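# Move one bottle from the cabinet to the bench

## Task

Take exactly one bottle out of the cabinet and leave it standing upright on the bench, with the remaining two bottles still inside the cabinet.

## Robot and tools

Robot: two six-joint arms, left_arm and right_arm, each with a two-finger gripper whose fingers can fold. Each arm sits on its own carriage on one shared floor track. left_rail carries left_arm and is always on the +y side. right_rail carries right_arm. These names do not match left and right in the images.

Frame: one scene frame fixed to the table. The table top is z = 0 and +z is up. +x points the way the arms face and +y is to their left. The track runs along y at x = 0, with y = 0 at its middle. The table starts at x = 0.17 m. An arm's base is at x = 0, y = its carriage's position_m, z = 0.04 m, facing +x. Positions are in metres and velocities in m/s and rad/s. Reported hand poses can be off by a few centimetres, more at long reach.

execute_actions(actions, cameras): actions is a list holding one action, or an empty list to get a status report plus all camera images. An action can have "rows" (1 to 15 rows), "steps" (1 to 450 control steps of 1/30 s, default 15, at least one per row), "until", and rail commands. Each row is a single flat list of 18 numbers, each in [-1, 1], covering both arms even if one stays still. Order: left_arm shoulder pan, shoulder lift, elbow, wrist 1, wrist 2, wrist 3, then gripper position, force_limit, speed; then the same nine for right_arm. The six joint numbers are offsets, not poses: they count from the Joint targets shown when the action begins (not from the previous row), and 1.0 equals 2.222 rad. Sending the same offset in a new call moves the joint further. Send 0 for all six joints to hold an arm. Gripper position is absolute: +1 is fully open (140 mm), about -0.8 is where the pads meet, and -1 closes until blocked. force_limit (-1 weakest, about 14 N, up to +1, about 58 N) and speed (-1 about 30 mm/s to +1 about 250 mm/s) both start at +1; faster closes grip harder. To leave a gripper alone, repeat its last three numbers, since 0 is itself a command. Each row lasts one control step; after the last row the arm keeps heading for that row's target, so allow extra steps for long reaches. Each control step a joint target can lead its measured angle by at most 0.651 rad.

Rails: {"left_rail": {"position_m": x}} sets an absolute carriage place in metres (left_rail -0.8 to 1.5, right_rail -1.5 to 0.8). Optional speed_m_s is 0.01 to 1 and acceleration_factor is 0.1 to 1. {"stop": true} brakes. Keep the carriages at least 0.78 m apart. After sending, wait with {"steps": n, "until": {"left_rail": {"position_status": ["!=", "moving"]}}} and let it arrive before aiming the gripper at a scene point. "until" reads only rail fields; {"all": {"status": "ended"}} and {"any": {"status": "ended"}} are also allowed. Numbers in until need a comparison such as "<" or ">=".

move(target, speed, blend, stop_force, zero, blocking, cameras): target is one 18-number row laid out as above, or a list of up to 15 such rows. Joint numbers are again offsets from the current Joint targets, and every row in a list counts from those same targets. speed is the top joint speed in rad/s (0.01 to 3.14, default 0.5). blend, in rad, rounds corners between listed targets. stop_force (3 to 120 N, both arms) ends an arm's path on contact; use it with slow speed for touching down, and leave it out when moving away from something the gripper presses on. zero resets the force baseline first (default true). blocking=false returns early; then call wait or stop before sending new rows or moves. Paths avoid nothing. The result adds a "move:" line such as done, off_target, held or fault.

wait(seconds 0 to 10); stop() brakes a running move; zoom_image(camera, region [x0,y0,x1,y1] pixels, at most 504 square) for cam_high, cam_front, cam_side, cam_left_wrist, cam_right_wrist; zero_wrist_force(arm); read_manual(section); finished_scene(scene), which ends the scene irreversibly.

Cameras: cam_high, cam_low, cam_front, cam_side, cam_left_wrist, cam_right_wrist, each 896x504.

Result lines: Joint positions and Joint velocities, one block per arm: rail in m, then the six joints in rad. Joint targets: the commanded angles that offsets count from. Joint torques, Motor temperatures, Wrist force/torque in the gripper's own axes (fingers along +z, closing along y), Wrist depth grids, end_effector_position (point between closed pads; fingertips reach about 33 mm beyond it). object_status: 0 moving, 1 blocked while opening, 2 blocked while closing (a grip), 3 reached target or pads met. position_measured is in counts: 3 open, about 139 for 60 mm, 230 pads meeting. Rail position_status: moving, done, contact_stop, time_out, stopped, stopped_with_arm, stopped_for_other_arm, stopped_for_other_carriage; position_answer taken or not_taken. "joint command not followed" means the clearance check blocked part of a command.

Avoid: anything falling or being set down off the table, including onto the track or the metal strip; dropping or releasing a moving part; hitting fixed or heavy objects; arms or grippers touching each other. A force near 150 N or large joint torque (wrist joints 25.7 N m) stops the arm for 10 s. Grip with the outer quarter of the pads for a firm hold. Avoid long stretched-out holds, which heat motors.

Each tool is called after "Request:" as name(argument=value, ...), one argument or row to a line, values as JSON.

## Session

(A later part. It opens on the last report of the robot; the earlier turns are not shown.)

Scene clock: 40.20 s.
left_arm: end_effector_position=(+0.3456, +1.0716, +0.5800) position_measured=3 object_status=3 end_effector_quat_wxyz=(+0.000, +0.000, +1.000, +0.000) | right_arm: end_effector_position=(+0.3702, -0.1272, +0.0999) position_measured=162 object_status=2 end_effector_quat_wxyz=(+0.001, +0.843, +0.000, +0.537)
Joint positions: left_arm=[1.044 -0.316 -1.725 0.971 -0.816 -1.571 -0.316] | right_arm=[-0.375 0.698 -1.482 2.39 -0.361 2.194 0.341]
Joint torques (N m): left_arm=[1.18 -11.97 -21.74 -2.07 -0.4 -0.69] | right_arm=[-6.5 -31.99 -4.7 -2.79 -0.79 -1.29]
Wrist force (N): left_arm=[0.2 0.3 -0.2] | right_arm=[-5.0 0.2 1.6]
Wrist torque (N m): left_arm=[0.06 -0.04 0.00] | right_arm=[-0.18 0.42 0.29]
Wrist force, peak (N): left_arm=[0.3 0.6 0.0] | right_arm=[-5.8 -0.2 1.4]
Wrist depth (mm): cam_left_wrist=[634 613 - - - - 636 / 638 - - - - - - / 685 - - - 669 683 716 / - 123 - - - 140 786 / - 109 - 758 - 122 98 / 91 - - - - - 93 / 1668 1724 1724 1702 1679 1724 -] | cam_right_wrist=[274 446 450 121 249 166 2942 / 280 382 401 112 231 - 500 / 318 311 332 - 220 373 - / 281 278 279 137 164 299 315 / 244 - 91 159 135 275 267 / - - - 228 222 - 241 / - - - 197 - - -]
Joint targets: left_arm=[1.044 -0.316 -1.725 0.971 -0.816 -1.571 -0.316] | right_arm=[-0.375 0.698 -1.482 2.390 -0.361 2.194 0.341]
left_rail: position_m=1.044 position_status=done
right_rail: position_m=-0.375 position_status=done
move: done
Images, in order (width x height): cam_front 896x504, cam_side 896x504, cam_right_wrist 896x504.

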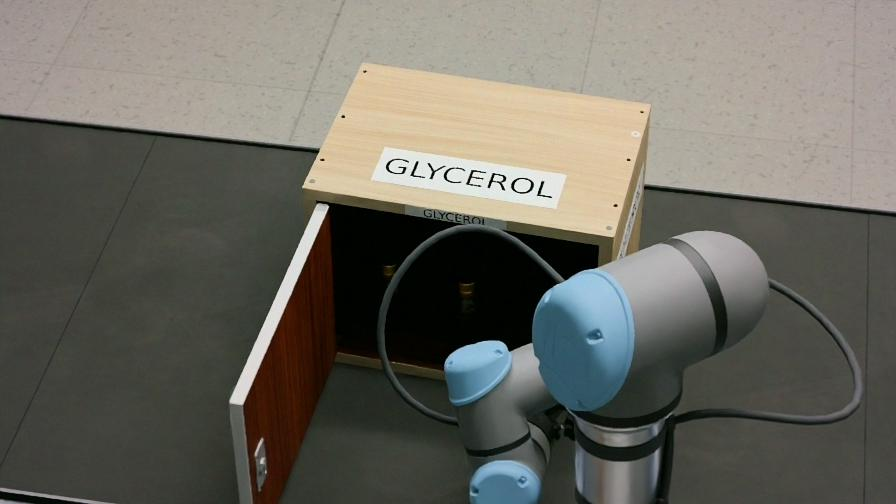

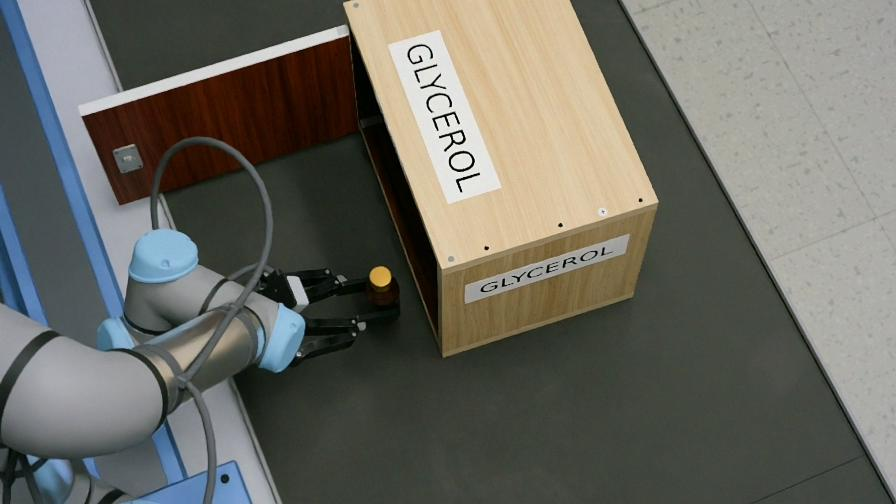

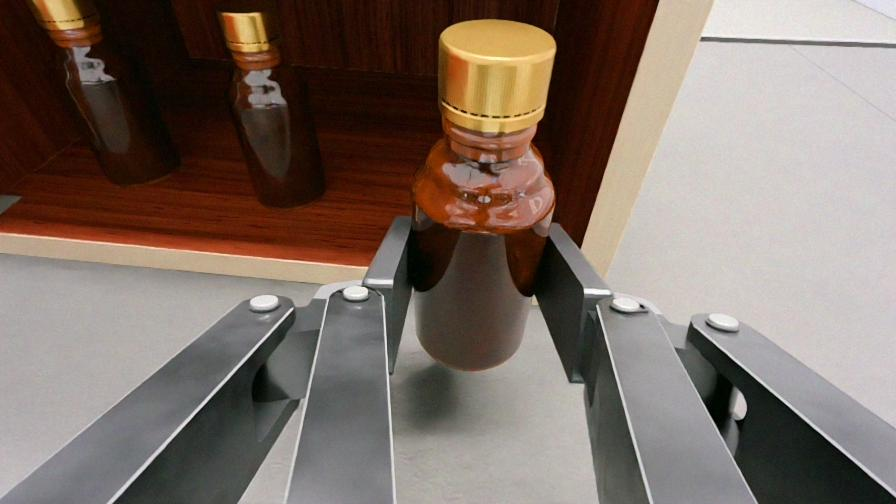

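Request:
move(
  target=[0,0,0,0,0,0,1,1,1,0,0.0768,0.0207,-0.0976,0,0,-1,-0.4,-1],
  speed=0.06,
  stop_force=4,
  cameras=["cam_side","cam_right_wrist"],
)

Scene clock: 44.93 s.
left_arm: end_effector_position=(+0.3456, +1.0716, +0.5800) position_measured=3 object_status=3 end_effector_quat_wxyz=(+0.000, +0.000, +1.000, +0.000) | right_arm: end_effector_position=(+0.3701, -0.1273, +0.0482) position_measured=162 object_status=2 end_effector_quat_wxyz=(+0.001, +0.843, +0.000, +0.537)
Joint positions: left_arm=[1.044 -0.316 -1.725 0.971 -0.816 -1.571 -0.316] | right_arm=[-0.375 0.698 -1.328 2.432 -0.556 2.194 0.341]
Joint torques (N m): left_arm=[0.96 -12.88 -22.68 -2.06 -0.29 -0.71] | right_arm=[-5.1 -33.71 -22 -0.48 -0.59 -1.2]
Wrist force (N): left_arm=[0.2 0.2 -0.3] | right_arm=[-3.5 -0.5 1.1]
Wrist torque (N m): left_arm=[0.04 -0.04 0.00] | right_arm=[-0.37 0.31 0.31]
Wrist force, peak (N): left_arm=[0.3 0.7 0.1] | right_arm=[14.2 0.0 -7.0]
Wrist depth (mm): cam_left_wrist=[- - - - 667 - 676 / - 647 - - - - 680 / - - - - 734 - - / - 124 - - - 131 774 / - 109 - - - 122 98 / 91 - - - - - 93 / 1784 1586 1736 1797 1724 1679 -] | cam_right_wrist=[253 377 391 121 249 416 - / 272 282 294 115 230 - 358 / 243 242 239 128 219 - 285 / 220 222 230 137 216 232 234 / 189 184 91 160 160 204 200 / - - - 169 166 - 180 / - - - 151 152 - -]
Joint targets: left_arm=[1.044 -0.316 -1.725 0.971 -0.816 -1.571 -0.316] | right_arm=[-0.375 0.698 -1.328 2.432 -0.556 2.194 0.341]
left_rail: position_m=1.044 position_status=done
right_rail: position_m=-0.375 position_status=done
move: contact (right_arm); right_arm: the wrist 1 is farthest, 0.022 rad from its target
Images, in order (width x height): cam_side 896x504, cam_right_wrist 896x504.

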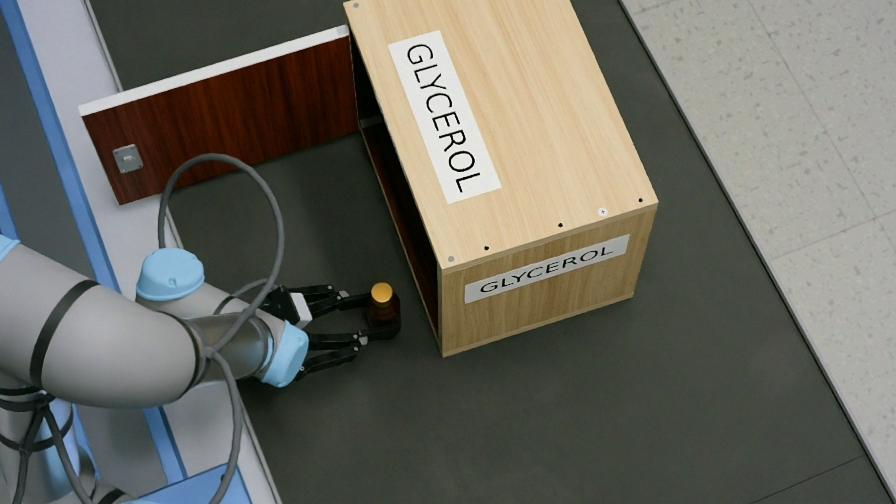

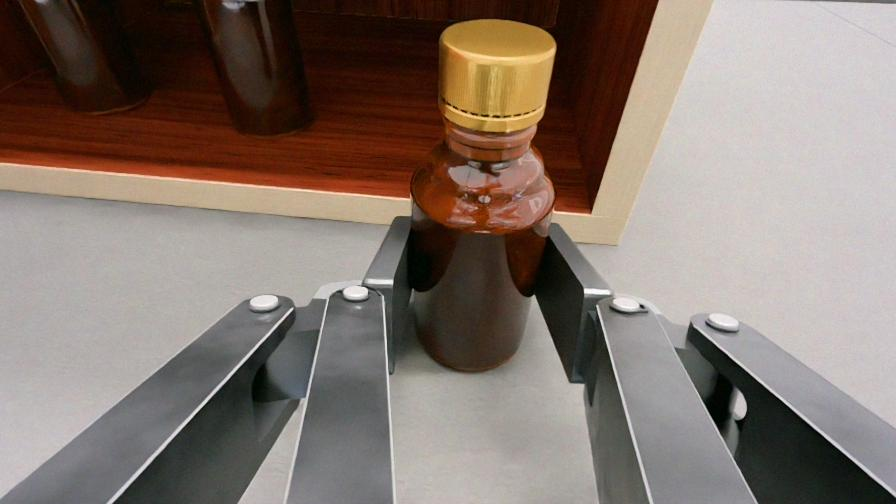

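Request:
execute_actions(
  actions=[
    {"rows":[[0,0,0,0,0,0,1,1,1,0,0,0,0,0,0,0.1,-0.4,-1]],"steps":45},
  ],
)

Request:
move(
  target=[0,0,0,0,0,0,1,1,1,0,-0.1778,-0.0914,0.2691,0,0,0.1,-0.4,-1],
  speed=0.3,
  cameras=["cam_side","cam_right_wrist"],
)

Scene clock: 46.83 s.
left_arm: end_effector_position=(+0.3456, +1.0716, +0.5800) position_measured=3 object_status=3 end_effector_quat_wxyz=(+0.000, +0.000, +1.000, +0.000) | right_arm: end_effector_position=(+0.3701, -0.1273, +0.0482) position_measured=117 object_status=3 end_effector_quat_wxyz=(+0.001, +0.843, +0.000, +0.537)
Joint positions: left_arm=[1.044 -0.316 -1.725 0.971 -0.816 -1.571 -0.316] | right_arm=[-0.375 0.698 -1.328 2.432 -0.556 2.194 0.341]
Joint torques (N m): left_arm=[0.78 -11.95 -21.81 -2.18 0 -0.97] | right_arm=[-5.35 -26.61 -14.16 -2.3 -0.72 -1.04]
Wrist force (N): left_arm=[-0.1 0.3 0.1] | right_arm=[-2.4 -0.6 1.0]
Wrist torque (N m): left_arm=[0.07 0.01 -0.01] | right_arm=[-0.37 0.40 0.30]
Wrist force, peak (N): left_arm=[0.1 0.6 -0.1] | right_arm=[-4.5 -0.4 1.8]
Wrist depth (mm): cam_left_wrist=[654 - - - - 652 - / 615 687 - - - - - / - - - - - - - / - 124 730 - - 140 808 / - 108 758 - 734 122 98 / 91 - - - - - 93 / 1658 1668 1736 1748 1713 1822 -] | cam_right_wrist=[256 357 393 122 249 170 - / 272 276 283 115 230 335 352 / 242 242 239 128 219 281 279 / 219 210 167 137 153 231 236 / 193 94 117 168 186 107 200 / - - 168 166 167 81 - / - - 150 151 152 - -]
Joint targets: left_arm=[1.044 -0.316 -1.725 0.971 -0.816 -1.571 -0.316] | right_arm=[-0.375 0.698 -1.328 2.432 -0.556 2.194 0.341]
left_rail: position_m=1.044 position_status=done
right_rail: position_m=-0.375 position_status=done

Scene clock: 49.33 s.
left_arm: end_effector_position=(+0.3456, +1.0716, +0.5800) position_measured=3 object_status=3 end_effector_quat_wxyz=(+0.000, +0.000, +1.000, +0.000) | right_arm: end_effector_position=(+0.3701, -0.1274, +0.2160) position_measured=117 object_status=3 end_effector_quat_wxyz=(+0.001, +0.843, +0.000, +0.537)
Joint positions: left_arm=[1.044 -0.316 -1.725 0.971 -0.816 -1.571 -0.316] | right_arm=[-0.375 0.698 -1.723 2.229 0.041 2.194 0.341]
Joint torques (N m): left_arm=[2.03 -12.76 -22.61 -1.97 -0.25 -0.91] | right_arm=[-6.07 -24.67 -29.37 2.37 -0.66 -0.84]
Wrist force (N): left_arm=[0.2 0.2 -0.1] | right_arm=[-2.4 -0.4 0.8]
Wrist torque (N m): left_arm=[0.05 -0.05 0.00] | right_arm=[-0.35 0.38 0.32]
Wrist force, peak (N): left_arm=[0.1 0.7 -0.1] | right_arm=[-3.3 -0.2 0.9]
Wrist depth (mm): cam_left_wrist=[- - - 642 - - 661 / 666 - - 655 - - 702 / 687 700 - - - - - / - 124 - - 716 143 754 / - 109 - - - 122 98 / 91 - - 829 - - 93 / 1760 1724 1748 1679 1679 1679 -] | cam_right_wrist=[347 449 451 438 308 2977 3624 / 342 490 505 488 284 2501 2689 / 361 488 525 525 264 584 616 / 366 388 166 446 254 - - / - 94 106 382 337 107 91 / - - 75 239 344 81 - / - - - - - - -]
Joint targets: left_arm=[1.044 -0.316 -1.725 0.971 -0.816 -1.571 -0.316] | right_arm=[-0.375 0.698 -1.723 2.229 0.042 2.194 0.341]
left_rail: position_m=1.044 position_status=done
right_rail: position_m=-0.375 position_status=done
move: done
Images, in order (width x height): cam_side 896x504, cam_right_wrist 896x504.

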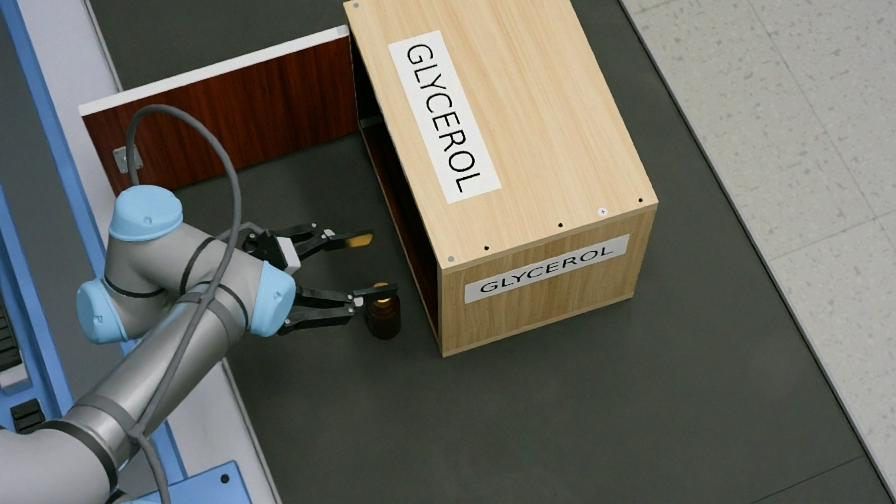

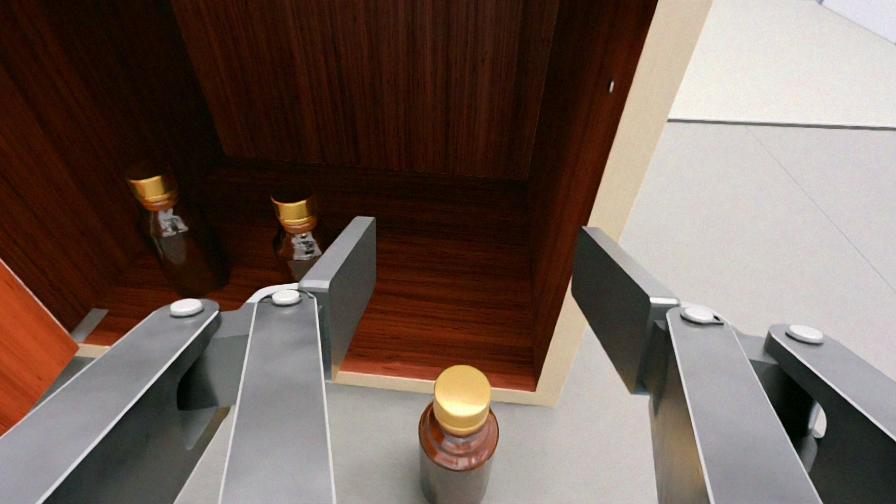

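Request:
finished_scene(
  scene=2,
)

The scene is finished: the task was done.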